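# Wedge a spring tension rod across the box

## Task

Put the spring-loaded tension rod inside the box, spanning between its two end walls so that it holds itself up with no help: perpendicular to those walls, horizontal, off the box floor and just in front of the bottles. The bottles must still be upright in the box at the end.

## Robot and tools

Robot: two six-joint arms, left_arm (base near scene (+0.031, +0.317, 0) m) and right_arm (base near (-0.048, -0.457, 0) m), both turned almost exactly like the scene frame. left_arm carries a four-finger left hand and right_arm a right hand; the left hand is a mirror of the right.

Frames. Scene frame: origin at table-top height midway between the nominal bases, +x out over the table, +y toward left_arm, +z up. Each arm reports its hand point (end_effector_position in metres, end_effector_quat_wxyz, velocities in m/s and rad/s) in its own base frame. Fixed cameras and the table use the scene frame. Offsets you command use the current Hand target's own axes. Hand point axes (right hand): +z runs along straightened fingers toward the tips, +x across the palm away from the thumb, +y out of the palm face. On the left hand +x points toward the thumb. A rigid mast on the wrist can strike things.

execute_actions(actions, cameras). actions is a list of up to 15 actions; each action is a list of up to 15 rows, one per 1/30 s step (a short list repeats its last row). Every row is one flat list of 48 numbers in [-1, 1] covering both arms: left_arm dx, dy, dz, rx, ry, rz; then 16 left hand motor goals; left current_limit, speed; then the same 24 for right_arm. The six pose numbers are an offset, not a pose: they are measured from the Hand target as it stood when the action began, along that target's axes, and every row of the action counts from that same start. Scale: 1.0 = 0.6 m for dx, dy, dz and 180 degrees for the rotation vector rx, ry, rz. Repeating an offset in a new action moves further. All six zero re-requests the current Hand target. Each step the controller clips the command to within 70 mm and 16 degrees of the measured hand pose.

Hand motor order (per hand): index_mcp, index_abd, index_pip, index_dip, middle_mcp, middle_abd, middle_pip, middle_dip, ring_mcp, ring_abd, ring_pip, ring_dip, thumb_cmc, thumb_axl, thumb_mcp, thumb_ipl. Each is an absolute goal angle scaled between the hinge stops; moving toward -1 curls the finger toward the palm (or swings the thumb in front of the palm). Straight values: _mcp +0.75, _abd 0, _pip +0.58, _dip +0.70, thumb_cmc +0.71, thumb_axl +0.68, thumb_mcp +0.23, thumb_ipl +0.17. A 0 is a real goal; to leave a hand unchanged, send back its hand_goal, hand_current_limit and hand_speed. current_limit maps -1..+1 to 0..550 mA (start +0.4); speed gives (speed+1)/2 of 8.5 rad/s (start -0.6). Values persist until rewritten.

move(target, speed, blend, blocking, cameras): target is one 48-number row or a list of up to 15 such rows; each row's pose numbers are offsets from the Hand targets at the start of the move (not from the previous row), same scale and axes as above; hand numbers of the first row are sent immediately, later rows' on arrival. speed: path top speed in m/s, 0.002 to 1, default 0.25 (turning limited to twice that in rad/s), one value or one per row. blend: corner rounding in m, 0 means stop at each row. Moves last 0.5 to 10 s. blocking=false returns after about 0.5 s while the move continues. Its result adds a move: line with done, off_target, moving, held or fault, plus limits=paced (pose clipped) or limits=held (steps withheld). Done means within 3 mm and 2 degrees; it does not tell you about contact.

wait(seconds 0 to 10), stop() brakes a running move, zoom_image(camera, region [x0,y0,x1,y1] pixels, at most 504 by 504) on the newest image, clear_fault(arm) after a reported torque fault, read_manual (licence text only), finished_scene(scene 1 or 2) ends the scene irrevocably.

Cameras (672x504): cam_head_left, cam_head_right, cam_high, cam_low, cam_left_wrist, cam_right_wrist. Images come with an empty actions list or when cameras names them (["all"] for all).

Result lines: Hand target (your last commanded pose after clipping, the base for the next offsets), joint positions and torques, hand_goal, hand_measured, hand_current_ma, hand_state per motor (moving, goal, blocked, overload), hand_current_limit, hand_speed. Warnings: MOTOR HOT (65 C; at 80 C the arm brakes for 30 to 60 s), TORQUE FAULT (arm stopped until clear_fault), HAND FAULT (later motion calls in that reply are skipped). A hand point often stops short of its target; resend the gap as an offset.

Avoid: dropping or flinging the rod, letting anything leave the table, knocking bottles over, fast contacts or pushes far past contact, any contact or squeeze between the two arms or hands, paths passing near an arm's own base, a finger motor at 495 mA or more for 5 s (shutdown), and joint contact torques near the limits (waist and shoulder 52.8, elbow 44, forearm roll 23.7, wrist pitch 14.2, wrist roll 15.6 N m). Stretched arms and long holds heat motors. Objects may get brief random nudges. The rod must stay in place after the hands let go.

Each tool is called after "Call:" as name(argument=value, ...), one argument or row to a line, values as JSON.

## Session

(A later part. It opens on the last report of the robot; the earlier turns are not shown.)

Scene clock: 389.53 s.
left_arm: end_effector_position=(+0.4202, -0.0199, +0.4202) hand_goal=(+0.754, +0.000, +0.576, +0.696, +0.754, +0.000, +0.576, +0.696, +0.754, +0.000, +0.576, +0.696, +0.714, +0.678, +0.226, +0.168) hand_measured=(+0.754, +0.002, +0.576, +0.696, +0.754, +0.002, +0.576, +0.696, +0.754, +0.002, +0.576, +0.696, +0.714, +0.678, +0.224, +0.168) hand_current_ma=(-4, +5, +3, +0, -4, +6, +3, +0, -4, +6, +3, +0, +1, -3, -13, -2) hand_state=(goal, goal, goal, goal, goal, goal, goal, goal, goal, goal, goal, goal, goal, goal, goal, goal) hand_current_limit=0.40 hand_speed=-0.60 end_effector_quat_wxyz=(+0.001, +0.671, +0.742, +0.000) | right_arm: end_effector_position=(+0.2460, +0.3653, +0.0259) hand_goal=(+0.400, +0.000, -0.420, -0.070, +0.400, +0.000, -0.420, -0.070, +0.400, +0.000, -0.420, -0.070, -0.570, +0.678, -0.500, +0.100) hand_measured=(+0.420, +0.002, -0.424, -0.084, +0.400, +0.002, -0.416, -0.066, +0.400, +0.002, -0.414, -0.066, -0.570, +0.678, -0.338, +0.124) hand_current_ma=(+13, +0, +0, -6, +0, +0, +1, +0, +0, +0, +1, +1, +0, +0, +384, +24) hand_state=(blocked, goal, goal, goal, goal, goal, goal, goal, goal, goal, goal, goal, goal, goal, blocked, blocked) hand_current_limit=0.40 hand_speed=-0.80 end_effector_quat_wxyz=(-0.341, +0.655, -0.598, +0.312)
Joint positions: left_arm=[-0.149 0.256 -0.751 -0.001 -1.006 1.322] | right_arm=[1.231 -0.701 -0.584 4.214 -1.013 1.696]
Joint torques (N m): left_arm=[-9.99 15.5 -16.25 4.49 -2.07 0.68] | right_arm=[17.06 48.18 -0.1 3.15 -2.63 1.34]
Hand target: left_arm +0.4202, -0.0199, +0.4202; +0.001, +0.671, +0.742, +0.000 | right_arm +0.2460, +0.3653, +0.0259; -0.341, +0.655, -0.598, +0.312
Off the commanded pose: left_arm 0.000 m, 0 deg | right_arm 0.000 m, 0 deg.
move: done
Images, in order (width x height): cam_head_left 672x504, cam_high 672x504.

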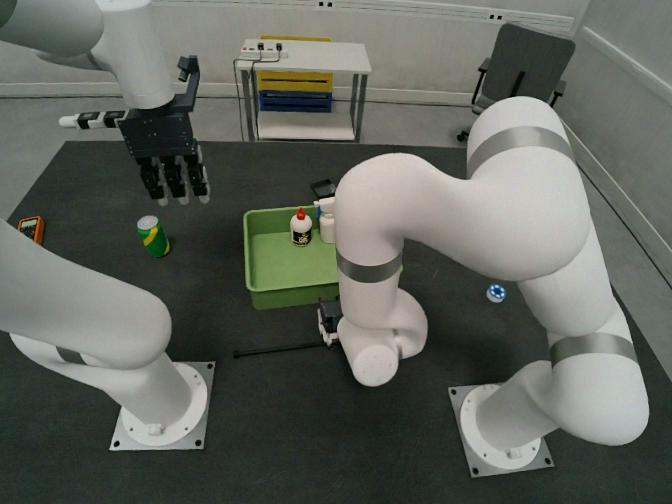

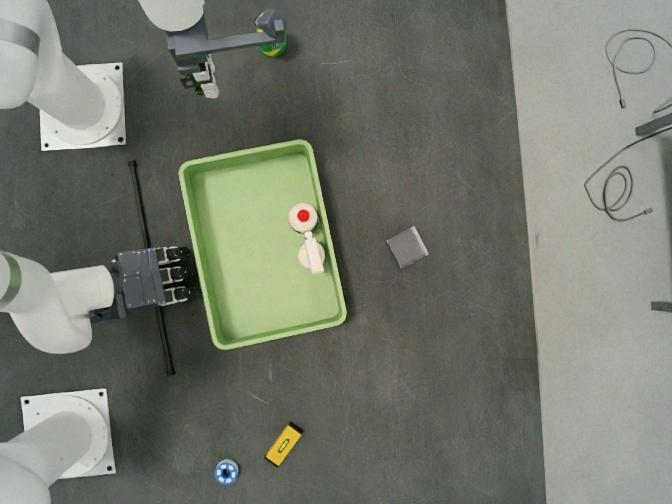

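Call:
move(
  target=[0,0,0,0,0,0, 0.754,0,0.576,0.696,0.754,0,0.576,0.696,0.754,0,0.576,0.696,0.714,0.678,0.226,0.168,0.4,-0.6, 0,-0.041,-0.0287,0,0,0, 0.36,0,-0.44,-0.09,0.36,0,-0.44,-0.09,0.36,0,-0.44,-0.09,-0.571,0.678,-0.5,0.1,0.4,-0.8],
  speed=0.05,
  cameras=["cam_head_left","cam_high"],
)

Call:
zoom_image(
  camera="cam_head_left",
  region=[225, 240, 435, 380],
)

Scene clock: 395.00 s.
left_arm: end_effector_position=(+0.4202, -0.0199, +0.4202) hand_goal=(+0.754, +0.000, +0.576, +0.696, +0.754, +0.000, +0.576, +0.696, +0.754, +0.000, +0.576, +0.696, +0.714, +0.678, +0.226, +0.168) hand_measured=(+0.754, +0.002, +0.576, +0.696, +0.754, +0.002, +0.576, +0.696, +0.754, +0.002, +0.576, +0.696, +0.714, +0.678, +0.224, +0.168) hand_current_ma=(-4, +5, +3, +0, -4, +6, +3, +0, -4, +6, +3, +0, +1, -3, -13, -2) hand_state=(goal, goal, goal, goal, goal, goal, goal, goal, goal, goal, goal, goal, goal, goal, goal, goal) hand_current_limit=0.40 hand_speed=-0.60 end_effector_quat_wxyz=(+0.001, +0.671, +0.742, +0.000) | right_arm: end_effector_position=(+0.2460, +0.3653, +0.0559) hand_goal=(+0.360, +0.000, -0.440, -0.090, +0.360, +0.000, -0.440, -0.090, +0.360, +0.000, -0.440, -0.090, -0.570, +0.678, -0.500, +0.100) hand_measured=(+0.420, +0.002, -0.426, -0.092, +0.360, +0.002, -0.434, -0.086, +0.360, +0.002, -0.434, -0.086, -0.570, +0.678, -0.340, +0.124) hand_current_ma=(+86, +0, +6, +0, +0, +0, +1, +1, +0, +0, +1, +1, +0, +0, +385, +24) hand_state=(blocked, goal, goal, goal, goal, goal, goal, goal, goal, goal, goal, goal, goal, goal, blocked, blocked) hand_current_limit=0.40 hand_speed=-0.80 end_effector_quat_wxyz=(-0.341, +0.655, -0.598, +0.312)
Joint positions: left_arm=[-0.149 0.256 -0.751 -0.001 -1.006 1.322] | right_arm=[1.231 -0.606 -0.557 4.252 -0.982 1.625]
Joint torques (N m): left_arm=[-9.55 14.49 -16.39 4.79 -2.01 0.65] | right_arm=[11.76 46.8 -1.64 2.79 0.93 -1.5]
Hand target: left_arm +0.4202, -0.0199, +0.4202; +0.001, +0.671, +0.742, +0.000 | right_arm +0.2460, +0.3653, +0.0559; -0.341, +0.655, -0.598, +0.312
Off the commanded pose: left_arm 0.000 m, 0 deg | right_arm 0.000 m, 0 deg.
move: done
Images, in order (width x height): cam_head_left 672x504, cam_high 672x504.

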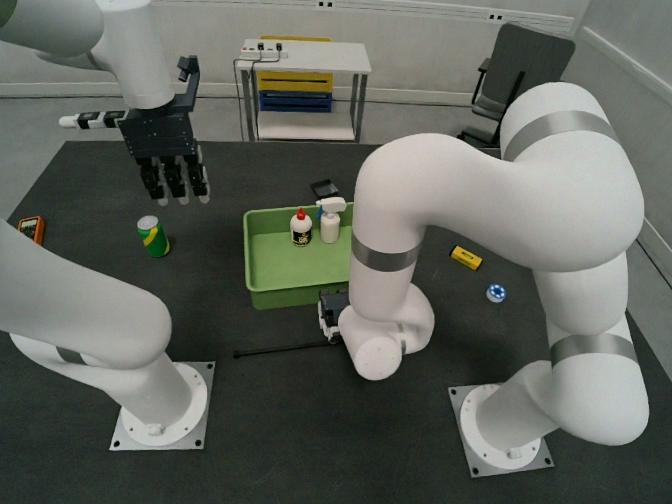

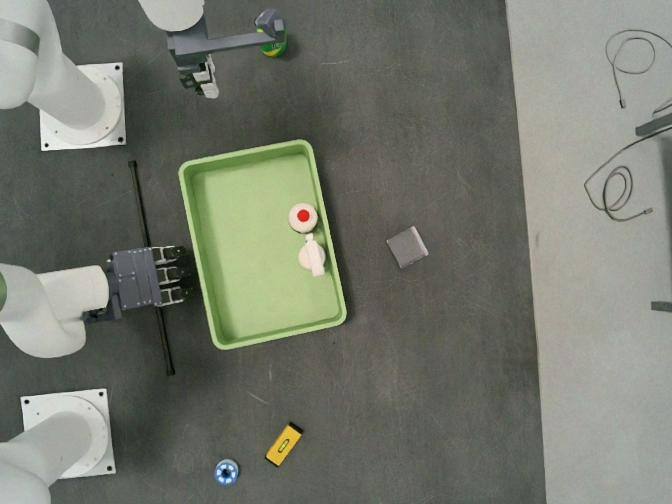

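Scaled by 2.400 from the camera's 672x504 image, which has a finer 960x720 frame.

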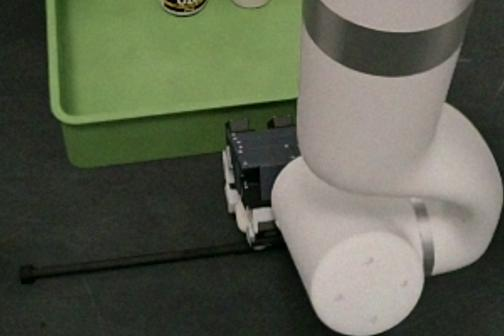

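Call:
move(
  target=[
    [0,0,0,0,0,0, 0.754,0,0.576,0.696,0.754,0,0.576,0.696,0.754,0,0.576,0.696,0.714,0.678,0.226,0.168,0.4,-0.6, 0,-0.0057,0.0082,0,0,0, 0.46,0,-0.372,-0.029,0.46,0,-0.372,-0.029,0.46,0,-0.372,-0.029,-0.571,0.678,0.05,0.168,0.4,-0.6],
    [0,0,0,0,0,0, 0.754,0,0.576,0.696,0.754,0,0.576,0.696,0.754,0,0.576,0.696,0.714,0.678,0.226,0.168,0.4,-0.6, 0,0.0421,0.0416,0,0,0, 0.46,0,-0.372,-0.029,0.46,0,-0.372,-0.029,0.46,0,-0.372,-0.029,-0.571,0.678,0.05,0.168,0.4,-0.6],
    [0,0,0,0,0,0, 0.754,0,0.576,0.696,0.754,0,0.576,0.696,0.754,0,0.576,0.696,0.714,0.678,0.226,0.168,0.4,-0.6, 0,0.0487,0.0321,0,0,0, 0.46,0,-0.372,-0.029,0.46,0,-0.372,-0.029,0.46,0,-0.372,-0.029,-0.571,0.678,0.05,0.168,0.4,-0.6],
  ],
  speed=0.05,
  cameras=["cam_head_left","cam_high"],
)

Call:
zoom_image(
  camera="cam_head_left",
  region=[285, 290, 365, 370],
)

Scene clock: 405.87 s.
left_arm: end_effector_position=(+0.4202, -0.0199, +0.4202) hand_goal=(+0.754, +0.000, +0.576, +0.696, +0.754, +0.000, +0.576, +0.696, +0.754, +0.000, +0.576, +0.696, +0.714, +0.678, +0.226, +0.168) hand_measured=(+0.754, +0.002, +0.576, +0.696, +0.754, +0.002, +0.576, +0.696, +0.754, +0.002, +0.576, +0.696, +0.714, +0.678, +0.224, +0.168) hand_current_ma=(-4, +5, +3, +0, -4, +6, +3, +0, -4, +6, +3, +0, +1, -3, -13, -2) hand_state=(goal, goal, goal, goal, goal, goal, goal, goal, goal, goal, goal, goal, goal, goal, goal, goal) hand_current_limit=0.40 hand_speed=-0.60 end_effector_quat_wxyz=(+0.001, +0.671, +0.742, +0.000) | right_arm: end_effector_position=(+0.2451, +0.3652, +0.0209) hand_goal=(+0.460, +0.000, -0.372, -0.028, +0.460, +0.000, -0.372, -0.028, +0.460, +0.000, -0.372, -0.028, -0.570, +0.678, +0.050, +0.168) hand_measured=(+0.514, +0.002, -0.362, -0.030, +0.514, +0.002, -0.362, -0.030, +0.512, +0.002, -0.362, -0.030, -0.570, +0.678, +0.046, +0.168) hand_current_ma=(+70, +0, +3, +0, +69, +0, +3, +0, +67, +0, +3, +0, +0, +0, -1, +0) hand_state=(blocked, goal, goal, goal, blocked, goal, goal, goal, blocked, goal, goal, goal, goal, goal, goal, goal) hand_current_limit=0.40 hand_speed=-0.60 end_effector_quat_wxyz=(-0.341, +0.655, -0.598, +0.312)
Joint positions: left_arm=[-0.149 0.256 -0.751 -0.001 -1.006 1.322] | right_arm=[1.233 -0.716 -0.588 4.21 -1.018 1.708]
Joint torques (N m): left_arm=[-9.23 15.09 -16.58 3.97 -2.02 0.62] | right_arm=[22.28 36.38 6.99 2.38 4.94 1.49]
Hand target: left_arm +0.4202, -0.0199, +0.4202; +0.001, +0.671, +0.742, +0.000 | right_arm +0.2451, +0.3652, +0.0209; -0.341, +0.655, -0.598, +0.312
Off the commanded pose: left_arm 0.000 m, 0 deg | right_arm 0.000 m, 0 deg.
move: done
Images, in order (width x height): cam_head_left 672x504, cam_high 672x504.

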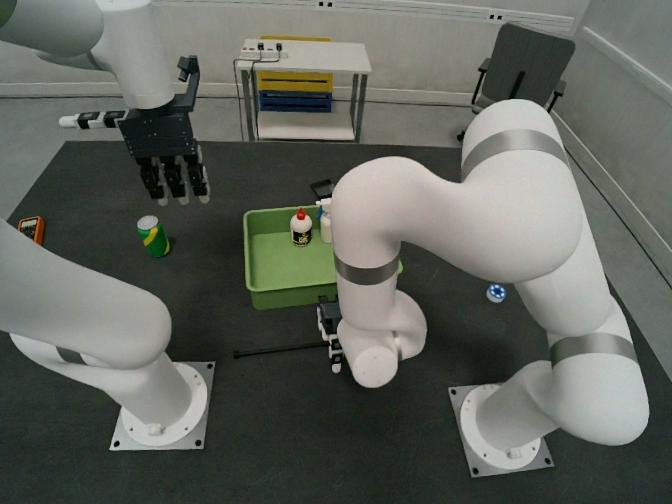

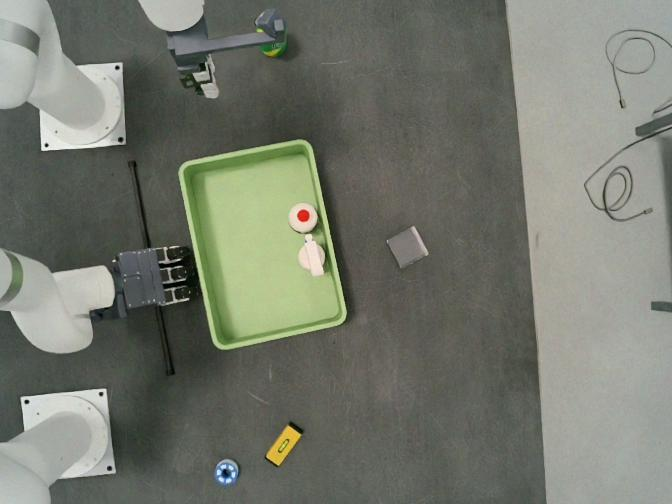

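Scaled by 6.300 from the camera's 672x504 image, which has a finer 960x720 frame.

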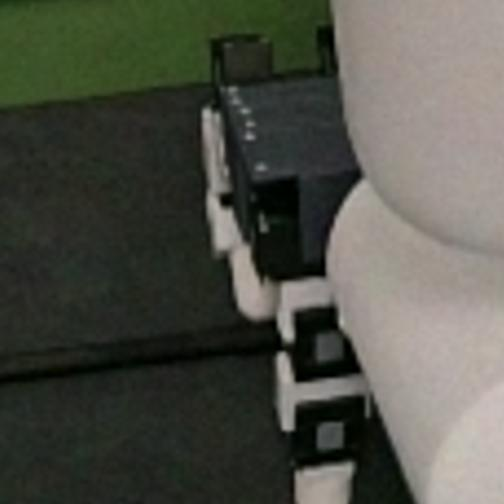

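Call:
move(
  target=[0,0,0,0,0,0, 0.754,0,0.576,0.696,0.754,0,0.576,0.696,0.754,0,0.576,0.696,0.714,0.678,0.226,0.168,0.4,-0.6, 0,0,0,0,0,0, 0.44,0,-0.372,-0.029,0.44,0,-0.372,-0.029,0.44,0,-0.372,-0.029,-0.571,0.678,-0.42,0.12,0.4,-0.8],
  speed=0.05,
  cameras=["cam_head_left","cam_high"],
)

Call:
zoom_image(
  camera="cam_head_left",
  region=[285, 290, 365, 370],
)

Scene clock: 413.47 s.
left_arm: end_effector_position=(+0.4202, -0.0199, +0.4202) hand_goal=(+0.754, +0.000, +0.576, +0.696, +0.754, +0.000, +0.576, +0.696, +0.754, +0.000, +0.576, +0.696, +0.714, +0.678, +0.226, +0.168) hand_measured=(+0.754, +0.002, +0.576, +0.696, +0.754, +0.002, +0.576, +0.696, +0.754, +0.002, +0.576, +0.696, +0.714, +0.678, +0.224, +0.168) hand_current_ma=(-4, +5, +3, +0, -4, +6, +3, +0, -4, +6, +3, +0, +1, -3, -13, -2) hand_state=(goal, goal, goal, goal, goal, goal, goal, goal, goal, goal, goal, goal, goal, goal, goal, goal) hand_current_limit=0.40 hand_speed=-0.60 end_effector_quat_wxyz=(+0.001, +0.671, +0.742, +0.000) | right_arm: end_effector_position=(+0.2451, +0.3652, +0.0209) hand_goal=(+0.440, +0.000, -0.372, -0.028, +0.440, +0.000, -0.372, -0.028, +0.440, +0.000, -0.372, -0.028, -0.570, +0.678, -0.420, +0.120) hand_measured=(+0.514, +0.002, -0.362, -0.026, +0.514, +0.002, -0.362, -0.028, +0.512, +0.002, -0.362, -0.030, -0.570, +0.678, -0.330, +0.138) hand_current_ma=(+122, +0, +3, +0, +121, +0, +3, +0, +118, +0, +3, +0, +0, +0, +246, +14) hand_state=(blocked, goal, goal, goal, blocked, goal, goal, goal, blocked, goal, goal, goal, goal, goal, blocked, goal) hand_current_limit=0.40 hand_speed=-0.80 end_effector_quat_wxyz=(-0.341, +0.655, -0.598, +0.312)
Joint positions: left_arm=[-0.149 0.256 -0.751 -0.001 -1.006 1.322] | right_arm=[1.234 -0.716 -0.588 4.21 -1.018 1.708]
Joint torques (N m): left_arm=[-7.16 14.49 -16.78 4.86 -1.87 0.45] | right_arm=[17.58 35.59 4.83 2.31 3.54 1.42]
Hand target: left_arm +0.4202, -0.0199, +0.4202; +0.001, +0.671, +0.742, +0.000 | right_arm +0.2451, +0.3652, +0.0209; -0.341, +0.655, -0.598, +0.312
Off the commanded pose: left_arm 0.000 m, 0 deg | right_arm 0.000 m, 0 deg.
move: done
Images, in order (width x height): cam_head_left 672x504, cam_high 672x504.

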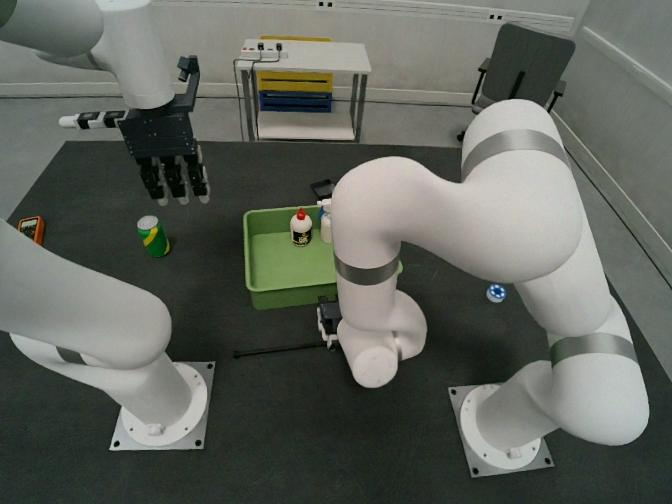

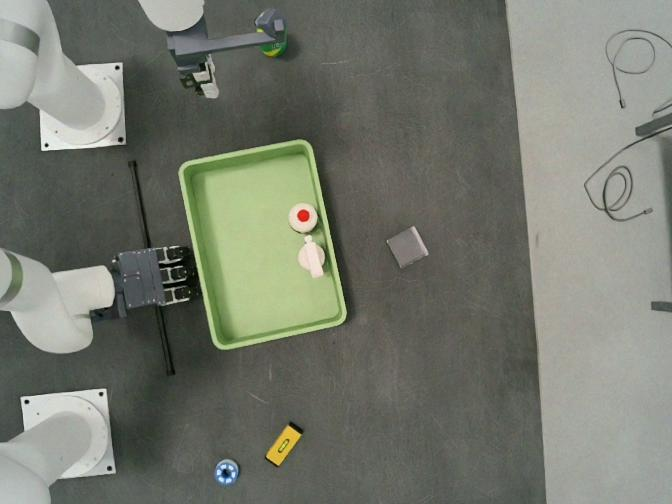

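Scaled by 6.300 from the camera's 672x504 image, which has a finer 960x720 frame.

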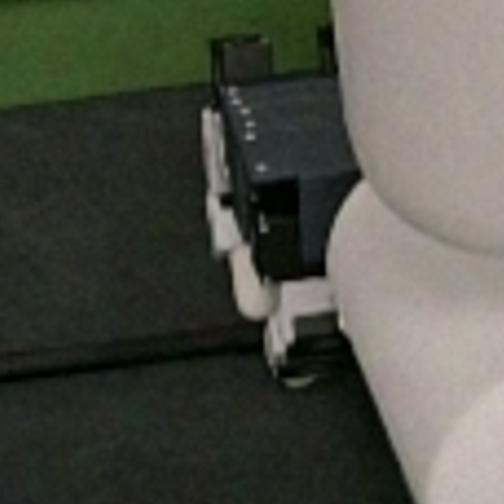

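Call:
move(
  target=[
    [0,0,0,0,0,0, 0.754,0,0.576,0.696,0.754,0,0.576,0.696,0.754,0,0.576,0.696,0.714,0.678,0.226,0.168,0.4,-0.6, 0,0,0,0,0,0, 0.40,0,-0.40,-0.06,0.40,0,-0.40,-0.06,0.42,0,-0.372,-0.04,-0.571,0.678,-0.52,0.06,0.4,-0.8],
    [0,0,0,0,0,0, 0.754,0,0.576,0.696,0.754,0,0.576,0.696,0.754,0,0.576,0.696,0.714,0.678,0.226,0.168,0.4,-0.6, 0,-0.041,-0.0287,0,0,0, 0.40,0,-0.40,-0.06,0.40,0,-0.40,-0.06,0.42,0,-0.372,-0.04,-0.571,0.678,-0.52,0.06,0.4,-0.8],
  ],
  speed=0.05,
  cameras=["cam_head_left","cam_high"],
)

Call:
zoom_image(
  camera="cam_head_left",
  region=[225, 240, 435, 380],
)

Scene clock: 422.80 s.
left_arm: end_effector_position=(+0.4202, -0.0199, +0.4202) hand_goal=(+0.754, +0.000, +0.576, +0.696, +0.754, +0.000, +0.576, +0.696, +0.754, +0.000, +0.576, +0.696, +0.714, +0.678, +0.226, +0.168) hand_measured=(+0.754, +0.002, +0.576, +0.696, +0.754, +0.002, +0.576, +0.696, +0.754, +0.002, +0.576, +0.696, +0.714, +0.678, +0.224, +0.168) hand_current_ma=(-4, +5, +3, +0, -4, +6, +3, +0, -4, +6, +3, +0, +1, -3, -13, -2) hand_state=(goal, goal, goal, goal, goal, goal, goal, goal, goal, goal, goal, goal, goal, goal, goal, goal) hand_current_limit=0.40 hand_speed=-0.60 end_effector_quat_wxyz=(+0.001, +0.671, +0.742, +0.000) | right_arm: end_effector_position=(+0.2451, +0.3652, +0.0509) hand_goal=(+0.400, +0.000, -0.400, -0.060, +0.400, +0.000, -0.400, -0.060, +0.420, +0.000, -0.372, -0.040, -0.570, +0.678, -0.520, +0.060) hand_measured=(+0.514, +0.000, -0.348, -0.038, +0.410, +0.002, -0.392, -0.058, +0.420, +0.002, -0.366, -0.036, -0.564, +0.682, -0.332, +0.128) hand_current_ma=(+260, +0, +57, +14, +4, +0, +2, +0, +0, +0, +1, +0, +1, +1, +385, +163) hand_state=(blocked, goal, blocked, blocked, goal, goal, goal, goal, goal, goal, goal, goal, goal, goal, blocked, blocked) hand_current_limit=0.40 hand_speed=-0.80 end_effector_quat_wxyz=(-0.341, +0.655, -0.598, +0.312)
Joint positions: left_arm=[-0.149 0.256 -0.751 -0.001 -1.006 1.322] | right_arm=[1.234 -0.622 -0.56 4.247 -0.988 1.638]
Joint torques (N m): left_arm=[-8.8 14.5 -16.6 4.62 -1.9 0.59] | right_arm=[3.56 45.77 -1.88 2.8 0.85 -1.35]
Hand target: left_arm +0.4202, -0.0199, +0.4202; +0.001, +0.671, +0.742, +0.000 | right_arm +0.2450, +0.3652, +0.0510; -0.341, +0.655, -0.598, +0.312
Off the commanded pose: left_arm 0.000 m, 0 deg | right_arm 0.000 m, 0 deg.
move: done
Images, in order (width x height): cam_head_left 672x504, cam_high 672x504.

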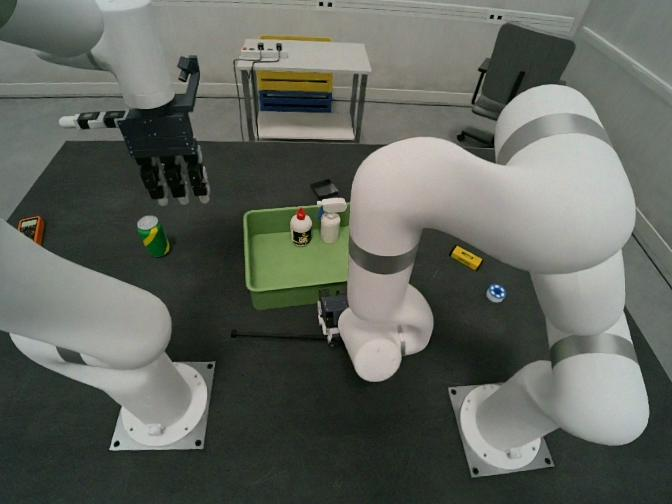

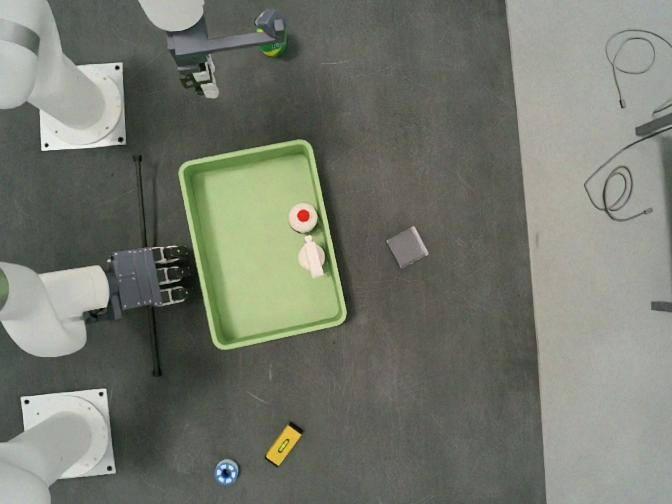

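Scaled by 2.400 from the camera's 672x504 image, which has a finer 960x720 frame.

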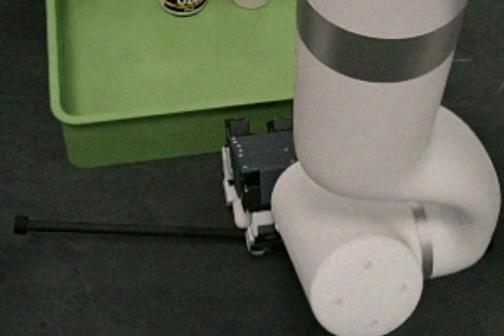

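Call:
move(
  target=[
    [0,0,0,0,0,0, 0.754,0,0.576,0.696,0.754,0,0.576,0.696,0.754,0,0.576,0.696,0.714,0.678,0.226,0.168,0.4,-0.6, 0,-0.149,-0.104,0,0,0, 0.40,0,-0.40,-0.06,0.40,0,-0.40,-0.06,0.42,0,-0.372,-0.04,-0.571,0.678,-0.52,0.06,0.4,-0.8],
    [0,0,0,0,0,0, 0.754,0,0.576,0.696,0.754,0,0.576,0.696,0.754,0,0.576,0.696,0.714,0.678,0.226,0.168,0.4,-0.6, 0.007,-0.332,0.1575,0,-0.0287,-0.0201, 0.40,0,-0.40,-0.06,0.40,0,-0.40,-0.06,0.42,0,-0.372,-0.04,-0.571,0.678,-0.52,0.06,0.4,-0.8],
  ],
  speed=0.08,
  blend=0.02,
  cameras=["cam_head_left","cam_high","cam_low"],
)

Call:
zoom_image(
  camera="cam_high",
  region=[150, 120, 370, 370],
)

Scene clock: 455.77 s.
left_arm: end_effector_position=(+0.4202, -0.0199, +0.4202) hand_goal=(+0.754, +0.000, +0.576, +0.696, +0.754, +0.000, +0.576, +0.696, +0.754, +0.000, +0.576, +0.696, +0.714, +0.678, +0.226, +0.168) hand_measured=(+0.754, +0.002, +0.576, +0.696, +0.754, +0.002, +0.576, +0.696, +0.754, +0.002, +0.576, +0.696, +0.714, +0.678, +0.224, +0.168) hand_current_ma=(-4, +5, +3, +0, -4, +6, +3, +0, -4, +6, +3, +0, +1, -3, -13, -2) hand_state=(goal, goal, goal, goal, goal, goal, goal, goal, goal, goal, goal, goal, goal, goal, goal, goal) hand_current_limit=0.40 hand_speed=-0.60 end_effector_quat_wxyz=(+0.001, +0.671, +0.742, +0.000) | right_arm: end_effector_position=(+0.4362, +0.3782, +0.1601) hand_goal=(+0.400, +0.000, -0.400, -0.060, +0.400, +0.000, -0.400, -0.060, +0.420, +0.000, -0.372, -0.040, -0.570, +0.678, -0.520, +0.060) hand_measured=(+0.512, +0.000, -0.312, -0.014, +0.400, +0.002, -0.394, -0.058, +0.418, +0.002, -0.366, -0.036, -0.574, +0.676, -0.352, +0.112) hand_current_ma=(+252, +0, +149, +47, +0, +0, +1, +0, +0, +0, +1, +0, -1, +0, +385, +96) hand_state=(blocked, goal, blocked, blocked, goal, goal, goal, goal, goal, goal, goal, goal, goal, goal, blocked, blocked) hand_current_limit=0.40 hand_speed=-0.80 end_effector_quat_wxyz=(-0.358, +0.687, -0.561, +0.293)
Joint positions: left_arm=[-0.149 0.256 -0.751 -0.001 -1.006 1.322] | right_arm=[0.814 -0.468 -0.792 3.947 -0.713 1.287]
Joint torques (N m): left_arm=[-8 16.56 -16.58 4.38 -1.72 0.58] | right_arm=[-15.25 30.94 -30.44 -2.54 0.86 -0.1]
Hand target: left_arm +0.4202, -0.0199, +0.4202; +0.001, +0.671, +0.742, +0.000 | right_arm +0.4362, +0.3782, +0.1601; -0.358, +0.686, -0.561, +0.293
Off the commanded pose: left_arm 0.000 m, 0 deg | right_arm 0.000 m, 0 deg.
move: done
Images, in order (width x height): cam_head_left 672x504, cam_high 672x504, cam_low 672x504.

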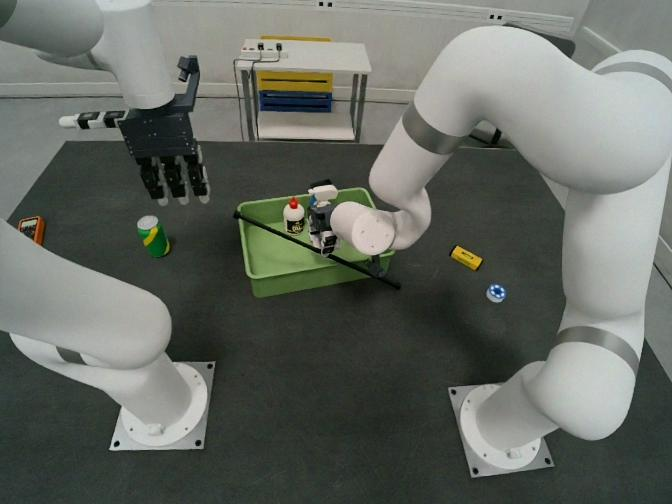

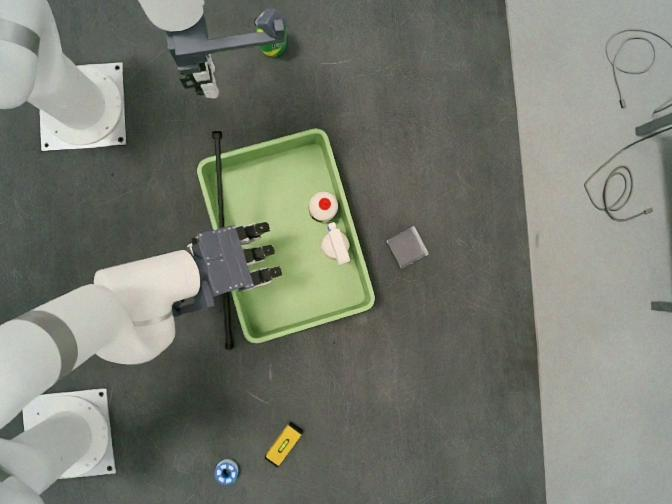

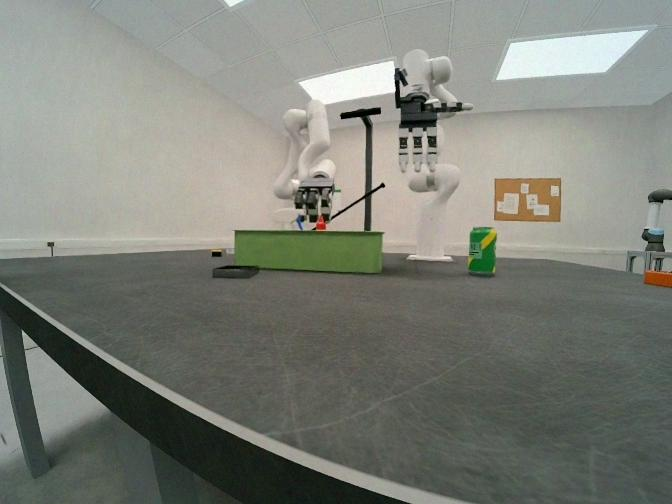

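Scaled by 2.016 from the camera's 672x504 image, which has a finer 960x720 frame.

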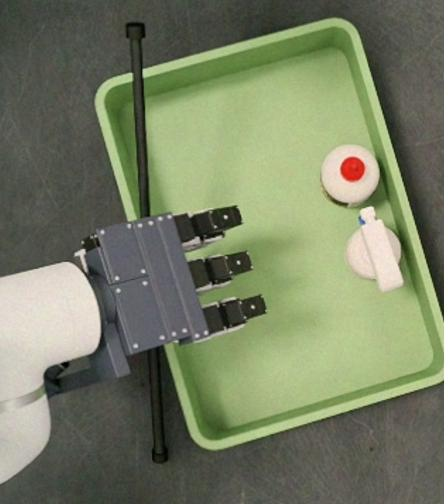

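Call:
move(
  target=[
    [0,0,0,0,0,0, 0.754,0,0.576,0.696,0.754,0,0.576,0.696,0.754,0,0.576,0.696,0.714,0.678,0.226,0.168,0.4,-0.6, -0.0517,0.1307,-0.1865,0,0,0, 0.40,0,-0.40,-0.06,0.40,0,-0.40,-0.06,0.42,0,-0.372,-0.04,-0.571,0.678,-0.52,0.06,0.4,-0.8],
    [0,0,0,0,0,0, 0.754,0,0.576,0.696,0.754,0,0.576,0.696,0.754,0,0.576,0.696,0.714,0.678,0.226,0.168,0.4,-0.6, -0.0517,0.2672,-0.0908,0,0,0, 0.40,0,-0.40,-0.06,0.40,0,-0.40,-0.06,0.42,0,-0.372,-0.04,-0.571,0.678,-0.52,0.06,0.4,-0.8],
  ],
  speed=0.08,
  blend=0.02,
  cameras=["cam_head_left","cam_high","cam_low"],
)

Call:
zoom_image(
  camera="cam_high",
  region=[100, 120, 370, 390],
)

Scene clock: 486.97 s.
left_arm: end_effector_position=(+0.4202, -0.0199, +0.4202) hand_goal=(+0.754, +0.000, +0.576, +0.696, +0.754, +0.000, +0.576, +0.696, +0.754, +0.000, +0.576, +0.696, +0.714, +0.678, +0.226, +0.168) hand_measured=(+0.754, +0.002, +0.576, +0.696, +0.754, +0.002, +0.576, +0.696, +0.754, +0.002, +0.576, +0.696, +0.714, +0.678, +0.224, +0.168) hand_current_ma=(-4, +5, +3, +0, -4, +6, +3, +0, -4, +6, +3, +0, +1, -3, -13, -2) hand_state=(goal, goal, goal, goal, goal, goal, goal, goal, goal, goal, goal, goal, goal, goal, goal, goal) hand_current_limit=0.40 hand_speed=-0.60 end_effector_quat_wxyz=(+0.001, +0.671, +0.742, +0.000) | right_arm: end_effector_position=(+0.2962, +0.3815, +0.0599) hand_goal=(+0.400, +0.000, -0.400, -0.060, +0.400, +0.000, -0.400, -0.060, +0.420, +0.000, -0.372, -0.040, -0.570, +0.678, -0.520, +0.060) hand_measured=(+0.456, +0.008, -0.348, -0.032, +0.398, +0.002, -0.402, -0.062, +0.418, +0.002, -0.366, -0.036, -0.596, +0.658, -0.478, +0.078) hand_current_ma=(+77, +2, +58, +20, +0, +0, +0, +0, +0, +0, +1, +0, -17, -14, +65, +15) hand_state=(blocked, goal, blocked, blocked, goal, goal, goal, goal, goal, goal, goal, goal, blocked, goal, blocked, goal) hand_current_limit=0.40 hand_speed=-0.80 end_effector_quat_wxyz=(-0.358, +0.687, -0.561, +0.293)
Joint positions: left_arm=[-0.149 0.256 -0.751 -0.001 -1.006 1.322] | right_arm=[1.095 -0.618 -0.615 4.035 -0.962 1.573]
Joint torques (N m): left_arm=[-7.04 14.42 -16.74 4.51 -1.66 0.64] | right_arm=[-15.02 30.07 -21.86 -1.75 -3.17 1.51]
Hand target: left_arm +0.4202, -0.0199, +0.4202; +0.001, +0.671, +0.742, +0.000 | right_arm +0.2963, +0.3815, +0.0599; -0.358, +0.686, -0.561, +0.293
Off the commanded pose: left_arm 0.000 m, 0 deg | right_arm 0.000 m, 0 deg.
move: done
Images, in order (width x height): cam_head_left 672x504, cam_high 672x504, cam_low 672x504.

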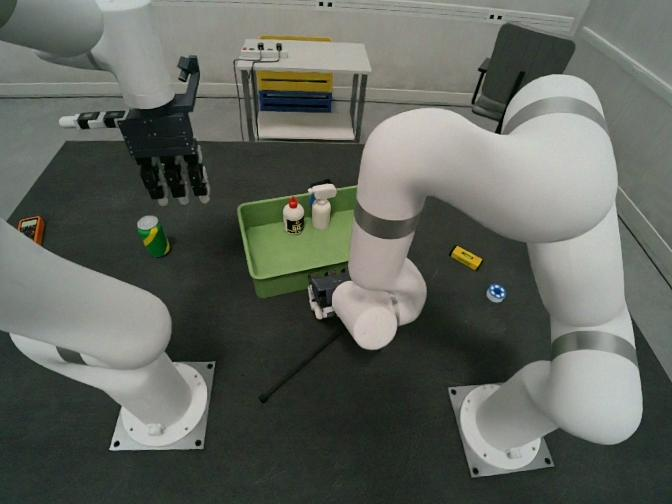

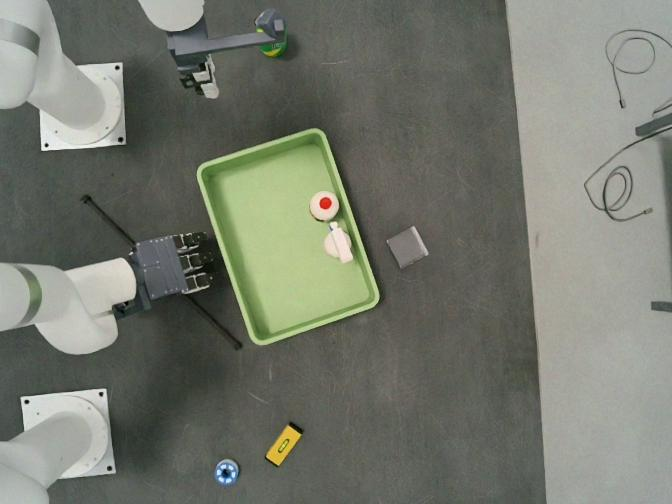

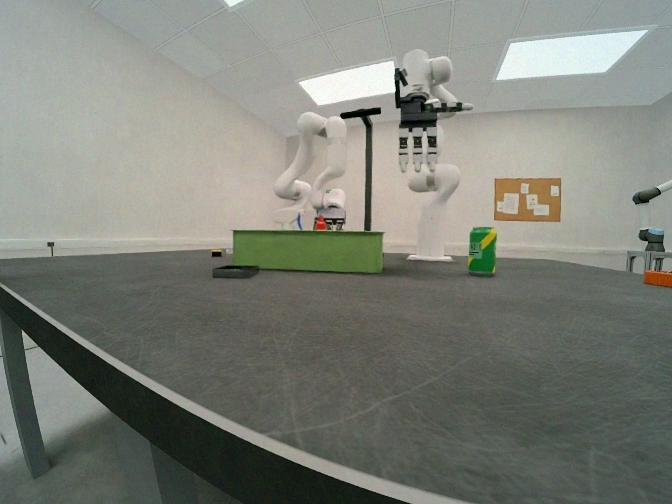

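Scaled by 1.867 from the camera's 672x504 image, which has a finer 960x720 frame.

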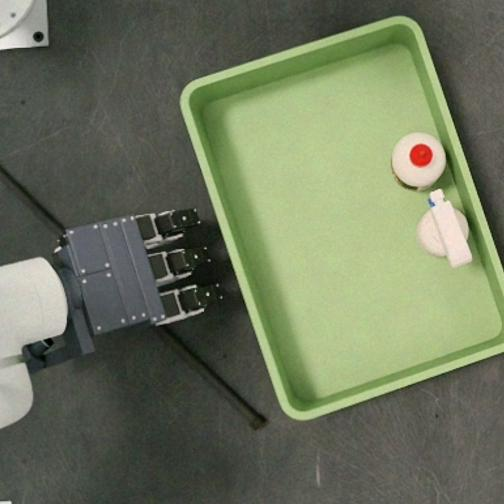

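Call:
move(
  target=[
    [0,0,0,0,0,0, 0.754,0,0.576,0.696,0.754,0,0.576,0.696,0.754,0,0.576,0.696,0.714,0.678,0.226,0.168,0.4,-0.6, 0,0,0,0,0,0, 0.46,0,-0.372,-0.029,0.46,0,-0.372,-0.029,0.56,0,-0.372,-0.029,-0.571,0.55,0.05,0.168,0.4,-0.6],
    [0,0,0,0,0,0, 0.754,0,0.576,0.696,0.754,0,0.576,0.696,0.754,0,0.576,0.696,0.714,0.678,0.226,0.168,0.4,-0.6, 0,-0.082,-0.0574,0,0,0, 0.46,0,-0.372,-0.029,0.46,0,-0.372,-0.029,0.56,0,-0.372,-0.029,-0.571,0.55,0.05,0.168,0.4,-0.6],
    [0,0,0,0,0,0, 0.754,0,0.576,0.696,0.754,0,0.576,0.696,0.754,0,0.576,0.696,0.714,0.678,0.226,0.168,0.4,-0.6, 0.041,-0.053,-0.099,0,-0.1306,-0.0915, 0.46,0,-0.372,-0.029,0.46,0,-0.372,-0.029,0.56,0,-0.372,-0.029,-0.571,0.55,0.05,0.168,0.4,-0.6],
  ],
  speed=0.12,
  cameras=["cam_head_left","cam_high"],
)

Call:
zoom_image(
  camera="cam_high",
  region=[60, 150, 260, 390],
)

Call:
zoom_image(
  camera="cam_head_left",
  region=[245, 270, 425, 410],
)

Scene clock: 519.33 s.
left_arm: end_effector_position=(+0.4202, -0.0199, +0.4202) hand_goal=(+0.754, +0.000, +0.576, +0.696, +0.754, +0.000, +0.576, +0.696, +0.754, +0.000, +0.576, +0.696, +0.714, +0.678, +0.226, +0.168) hand_measured=(+0.754, +0.002, +0.576, +0.696, +0.754, +0.002, +0.576, +0.696, +0.754, +0.002, +0.576, +0.696, +0.714, +0.678, +0.224, +0.168) hand_current_ma=(-4, +5, +3, +0, -4, +6, +3, +0, -4, +6, +3, +0, +1, -3, -13, -2) hand_state=(goal, goal, goal, goal, goal, goal, goal, goal, goal, goal, goal, goal, goal, goal, goal, goal) hand_current_limit=0.40 hand_speed=-0.60 end_effector_quat_wxyz=(+0.001, +0.671, +0.742, +0.000) | right_arm: end_effector_position=(+0.2713, +0.3514, +0.1200) hand_goal=(+0.460, +0.000, -0.372, -0.028, +0.460, +0.000, -0.372, -0.028, +0.560, +0.000, -0.372, -0.028, -0.570, +0.550, +0.050, +0.168) hand_measured=(+0.458, +0.002, -0.368, -0.024, +0.450, +0.002, -0.374, -0.030, +0.550, +0.002, -0.368, -0.030, -0.572, +0.552, +0.046, +0.166) hand_current_ma=(+0, +0, +1, +0, -3, +0, +0, +0, -4, +0, +1, +0, +0, +0, -1, +0) hand_state=(goal, goal, goal, goal, goal, goal, goal, goal, goal, goal, goal, goal, goal, goal, goal, goal) hand_current_limit=0.40 hand_speed=-0.60 end_effector_quat_wxyz=(-0.419, +0.804, -0.374, +0.195)
Joint positions: left_arm=[-0.149 0.256 -0.751 -0.001 -1.006 1.322] | right_arm=[0.932 -0.347 -0.413 3.384 -0.896 1.551]
Joint torques (N m): left_arm=[-6.96 13.95 -16.89 4.16 -1.56 0.61] | right_arm=[-13.09 40.82 -5.76 -1.91 -3.08 1.56]
Hand target: left_arm +0.4202, -0.0199, +0.4202; +0.001, +0.671, +0.742, +0.000 | right_arm +0.2713, +0.3513, +0.1200; -0.419, +0.804, -0.374, +0.195
Off the commanded pose: left_arm 0.000 m, 0 deg | right_arm 0.000 m, 0 deg.
move: done
Images, in order (width x height): cam_head_left 672x504, cam_high 672x504.

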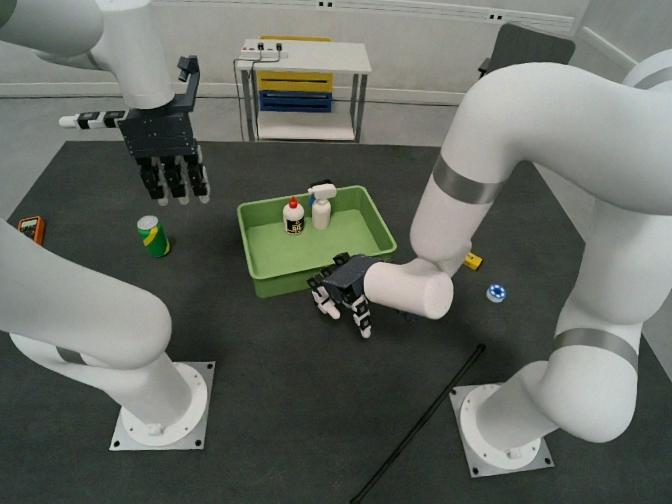

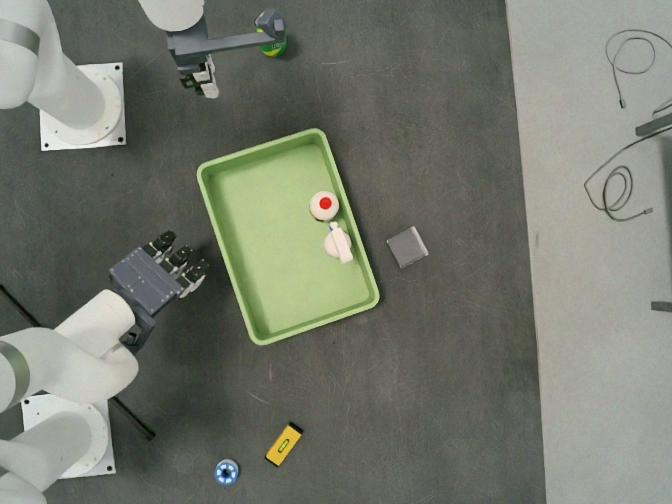

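Scaled by 2.100 from the camera's 672x504 image, which has a finer 960x720 frame.

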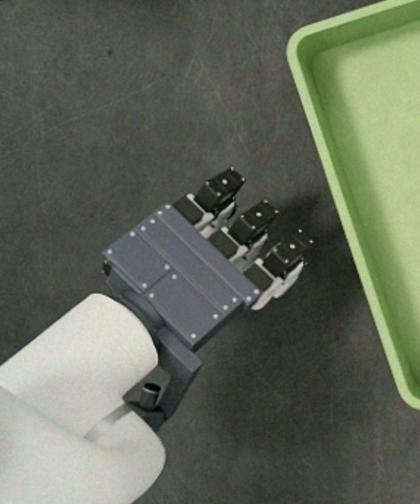

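Scaled by 2.800 from the camera's 672x504 image, which has a finer 960x720 frame.

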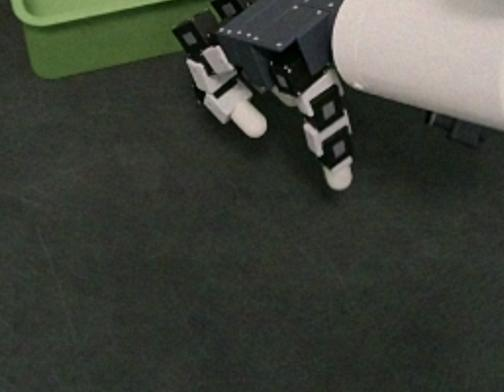

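Call:
move(
  target=[0,0,0,0,0,0, 0.754,0,0.576,0.696,0.754,0,0.576,0.696,0.754,0,0.576,0.696,0.714,0.678,0.226,0.168,0.4,-0.6, 0.545,-0.172,-0.277,0,0.1592,0.1116, 0.46,0,-0.372,-0.029,0.46,0,-0.372,-0.029,0.46,0,-0.372,-0.029,-0.571,0.55,0.05,0.168,0.4,-0.6],
  speed=0.25,
  cameras=["cam_head_left","cam_head_right","cam_high"],
)

Scene clock: 543.70 s.
left_arm: end_effector_position=(+0.4202, -0.0199, +0.4202) hand_goal=(+0.754, +0.000, +0.576, +0.696, +0.754, +0.000, +0.576, +0.696, +0.754, +0.000, +0.576, +0.696, +0.714, +0.678, +0.226, +0.168) hand_measured=(+0.754, +0.002, +0.576, +0.696, +0.754, +0.002, +0.576, +0.696, +0.754, +0.002, +0.576, +0.696, +0.714, +0.678, +0.224, +0.168) hand_current_ma=(-4, +5, +3, +0, -4, +6, +3, +0, -4, +6, +3, +0, +1, -3, -13, -2) hand_state=(goal, goal, goal, goal, goal, goal, goal, goal, goal, goal, goal, goal, goal, goal, goal, goal) hand_current_limit=0.40 hand_speed=-0.60 end_effector_quat_wxyz=(+0.001, +0.671, +0.742, +0.000) | right_arm: end_effector_position=(+0.4232, +0.0518, +0.3000) hand_goal=(+0.460, +0.000, -0.372, -0.028, +0.460, +0.000, -0.372, -0.028, +0.460, +0.000, -0.372, -0.028, -0.570, +0.550, +0.050, +0.168) hand_measured=(+0.458, +0.002, -0.368, -0.024, +0.452, +0.002, -0.374, -0.030, +0.458, +0.002, -0.368, -0.030, -0.572, +0.552, +0.046, +0.166) hand_current_ma=(+0, +0, +1, +0, -3, +0, +0, +0, +0, +0, +1, +0, +0, +0, -1, +0) hand_state=(goal, goal, goal, goal, goal, goal, goal, goal, goal, goal, goal, goal, goal, goal, goal, goal) hand_current_limit=0.40 hand_speed=-0.60 end_effector_quat_wxyz=(-0.341, +0.655, -0.598, +0.312)
Joint positions: left_arm=[-0.149 0.256 -0.751 -0.001 -1.006 1.322] | right_arm=[0.059 0.211 -0.435 3.058 -0.315 1.633]
Joint torques (N m): left_arm=[-6.46 14.17 -16.2 4.96 -1.5 0.4] | right_arm=[-14.16 6.43 -36.39 -1.8 0.76 1.38]
Hand target: left_arm +0.4202, -0.0199, +0.4202; +0.001, +0.671, +0.742, +0.000 | right_arm +0.4232, +0.0518, +0.3000; -0.341, +0.655, -0.598, +0.312
Off the commanded pose: left_arm 0.000 m, 0 deg | right_arm 0.000 m, 0 deg.
move: done
Images, in order (width x height): cam_head_left 672x504, cam_head_right 672x504, cam_high 672x504.

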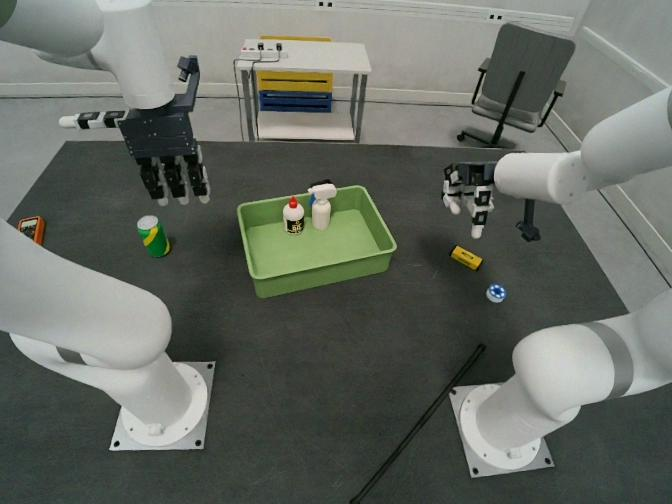

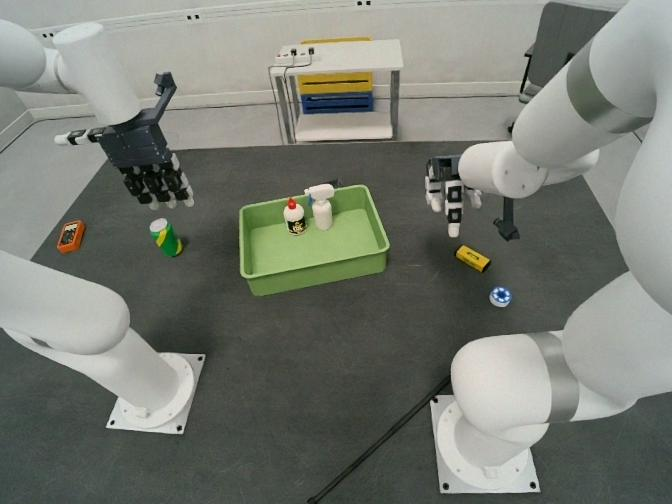

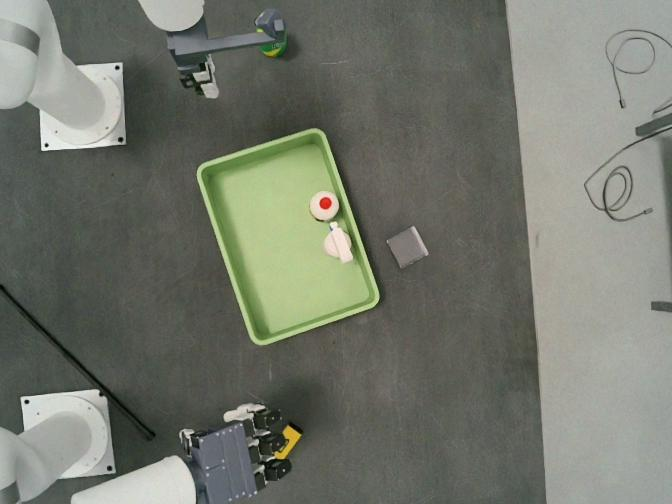

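Call:
move(
  target=[
    [-0.610,-0.262,0.033,0,0,-0.1, 0.754,0,0.576,0.696,0.754,0,0.576,0.696,0.754,0,0.576,0.696,-0.571,0.678,0.226,0.168,0.4,-0.6, 0,0,0,0,0,0, 0.46,0,-0.372,-0.029,0.46,0,-0.372,-0.029,0.46,0,-0.372,-0.029,-0.571,0.55,0.05,0.168,0.4,-0.6],
    [-0.649,-0.986,0.2003,0,0,-0.1978, 0.754,0,0.576,0.696,0.754,0,0.576,0.696,0.754,0,0.576,0.696,-0.571,0.678,0.226,0.168,0.4,-0.6, 0,0,0,0,0,0, 0.46,0,-0.372,-0.029,0.46,0,-0.372,-0.029,0.46,0,-0.372,-0.029,-0.571,0.55,0.05,0.168,0.4,-0.6],
  ],
  speed=0.25,
  blend=0.05,
  cameras=["cam_head_left","cam_head_right","cam_high","cam_left_wrist"],
)

Scene clock: 563.30 s.
left_arm: end_effector_position=(-0.1294, -0.4666, +0.3000) hand_goal=(+0.754, +0.000, +0.576, +0.696, +0.754, +0.000, +0.576, +0.696, +0.754, +0.000, +0.576, +0.696, -0.570, +0.678, +0.226, +0.168) hand_measured=(+0.754, +0.002, +0.576, +0.696, +0.754, +0.002, +0.576, +0.696, +0.754, +0.002, +0.576, +0.696, -0.568, +0.678, +0.224, +0.168) hand_current_ma=(-4, +5, +3, +0, -4, +6, +3, +0, -4, +6, +3, +0, +10, -3, -14, -2) hand_state=(goal, goal, goal, goal, goal, goal, goal, goal, goal, goal, goal, goal, goal, goal, goal, goal) hand_current_limit=0.40 hand_speed=-0.60 end_effector_quat_wxyz=(+0.000, +0.412, +0.911, +0.000) | right_arm: end_effector_position=(+0.4232, +0.0518, +0.3000) hand_goal=(+0.460, +0.000, -0.372, -0.028, +0.460, +0.000, -0.372, -0.028, +0.460, +0.000, -0.372, -0.028, -0.570, +0.550, +0.050, +0.168) hand_measured=(+0.458, +0.002, -0.368, -0.024, +0.452, +0.002, -0.374, -0.030, +0.458, +0.002, -0.368, -0.030, -0.572, +0.552, +0.046, +0.166) hand_current_ma=(+0, +0, +1, +0, -3, +0, +0, +0, +0, +0, +1, +0, +0, +0, -1, +0) hand_state=(goal, goal, goal, goal, goal, goal, goal, goal, goal, goal, goal, goal, goal, goal, goal, goal) hand_current_limit=0.40 hand_speed=-0.60 end_effector_quat_wxyz=(-0.341, +0.655, -0.598, +0.312)
Joint positions: left_arm=[-1.89 -0.43 -1.208 0.001 -0.777 -1.042] | right_arm=[0.059 0.211 -0.435 3.058 -0.315 1.633]
Joint torques (N m): left_arm=[-8.61 18.96 -27.36 4.58 -2.7 -1.24] | right_arm=[-13.03 7.12 -36 -1.74 -2.14 1.35]
Hand target: left_arm -0.1294, -0.4666, +0.3000; +0.000, +0.412, +0.911, +0.000 | right_arm +0.4232, +0.0518, +0.3000; -0.341, +0.655, -0.598, +0.312
Off the commanded pose: left_arm 0.000 m, 0 deg | right_arm 0.000 m, 0 deg.
move: done
camera_calibration:
cam_left_wrist: T_world_to_cam=[[0.0129977, -0.999806, 0.0147729, -0.504319], [-0.713425, 0.00107916, 0.700731, -0.342318], [-0.700611, -0.0196472, -0.713273, 0.238422], [0, 0, 0, 1]] pos_world=[-0.0706225, -0.499168, 0.417383]
Images, in order (width x height): cam_head_left 672x504, cam_head_right 672x504, cam_high 672x504, cam_left_wrist 672x504.

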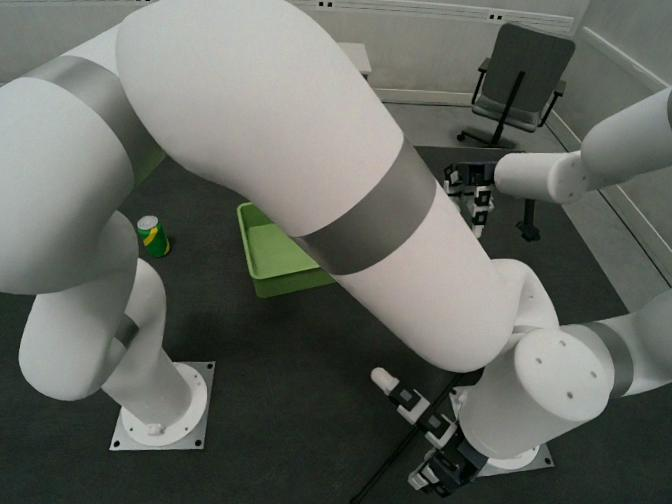

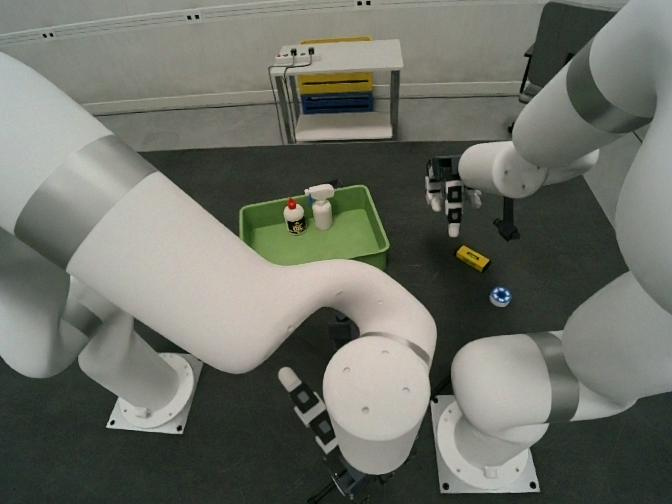

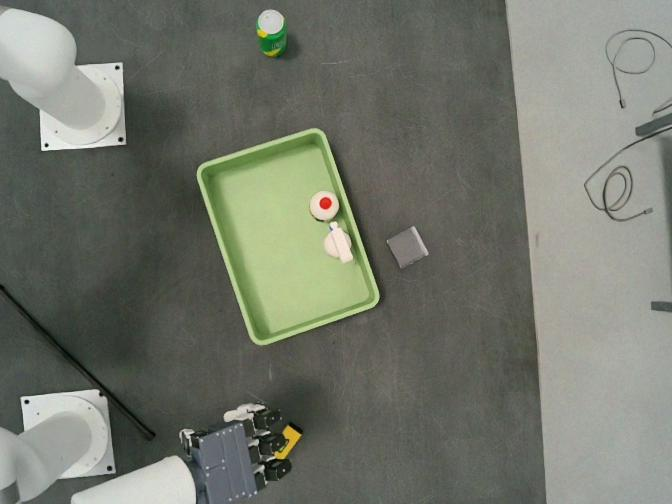

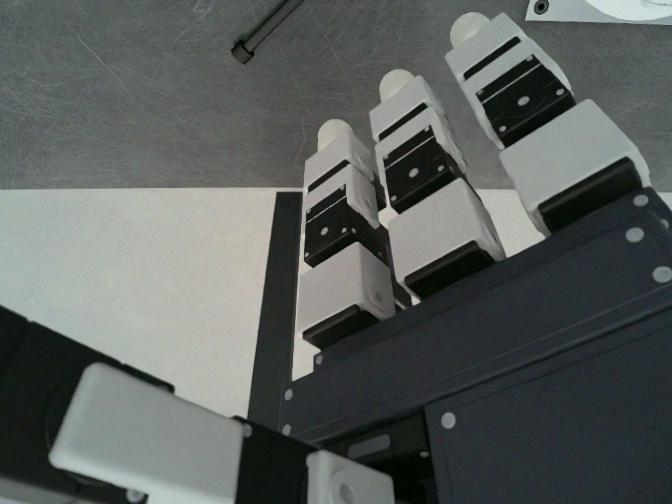

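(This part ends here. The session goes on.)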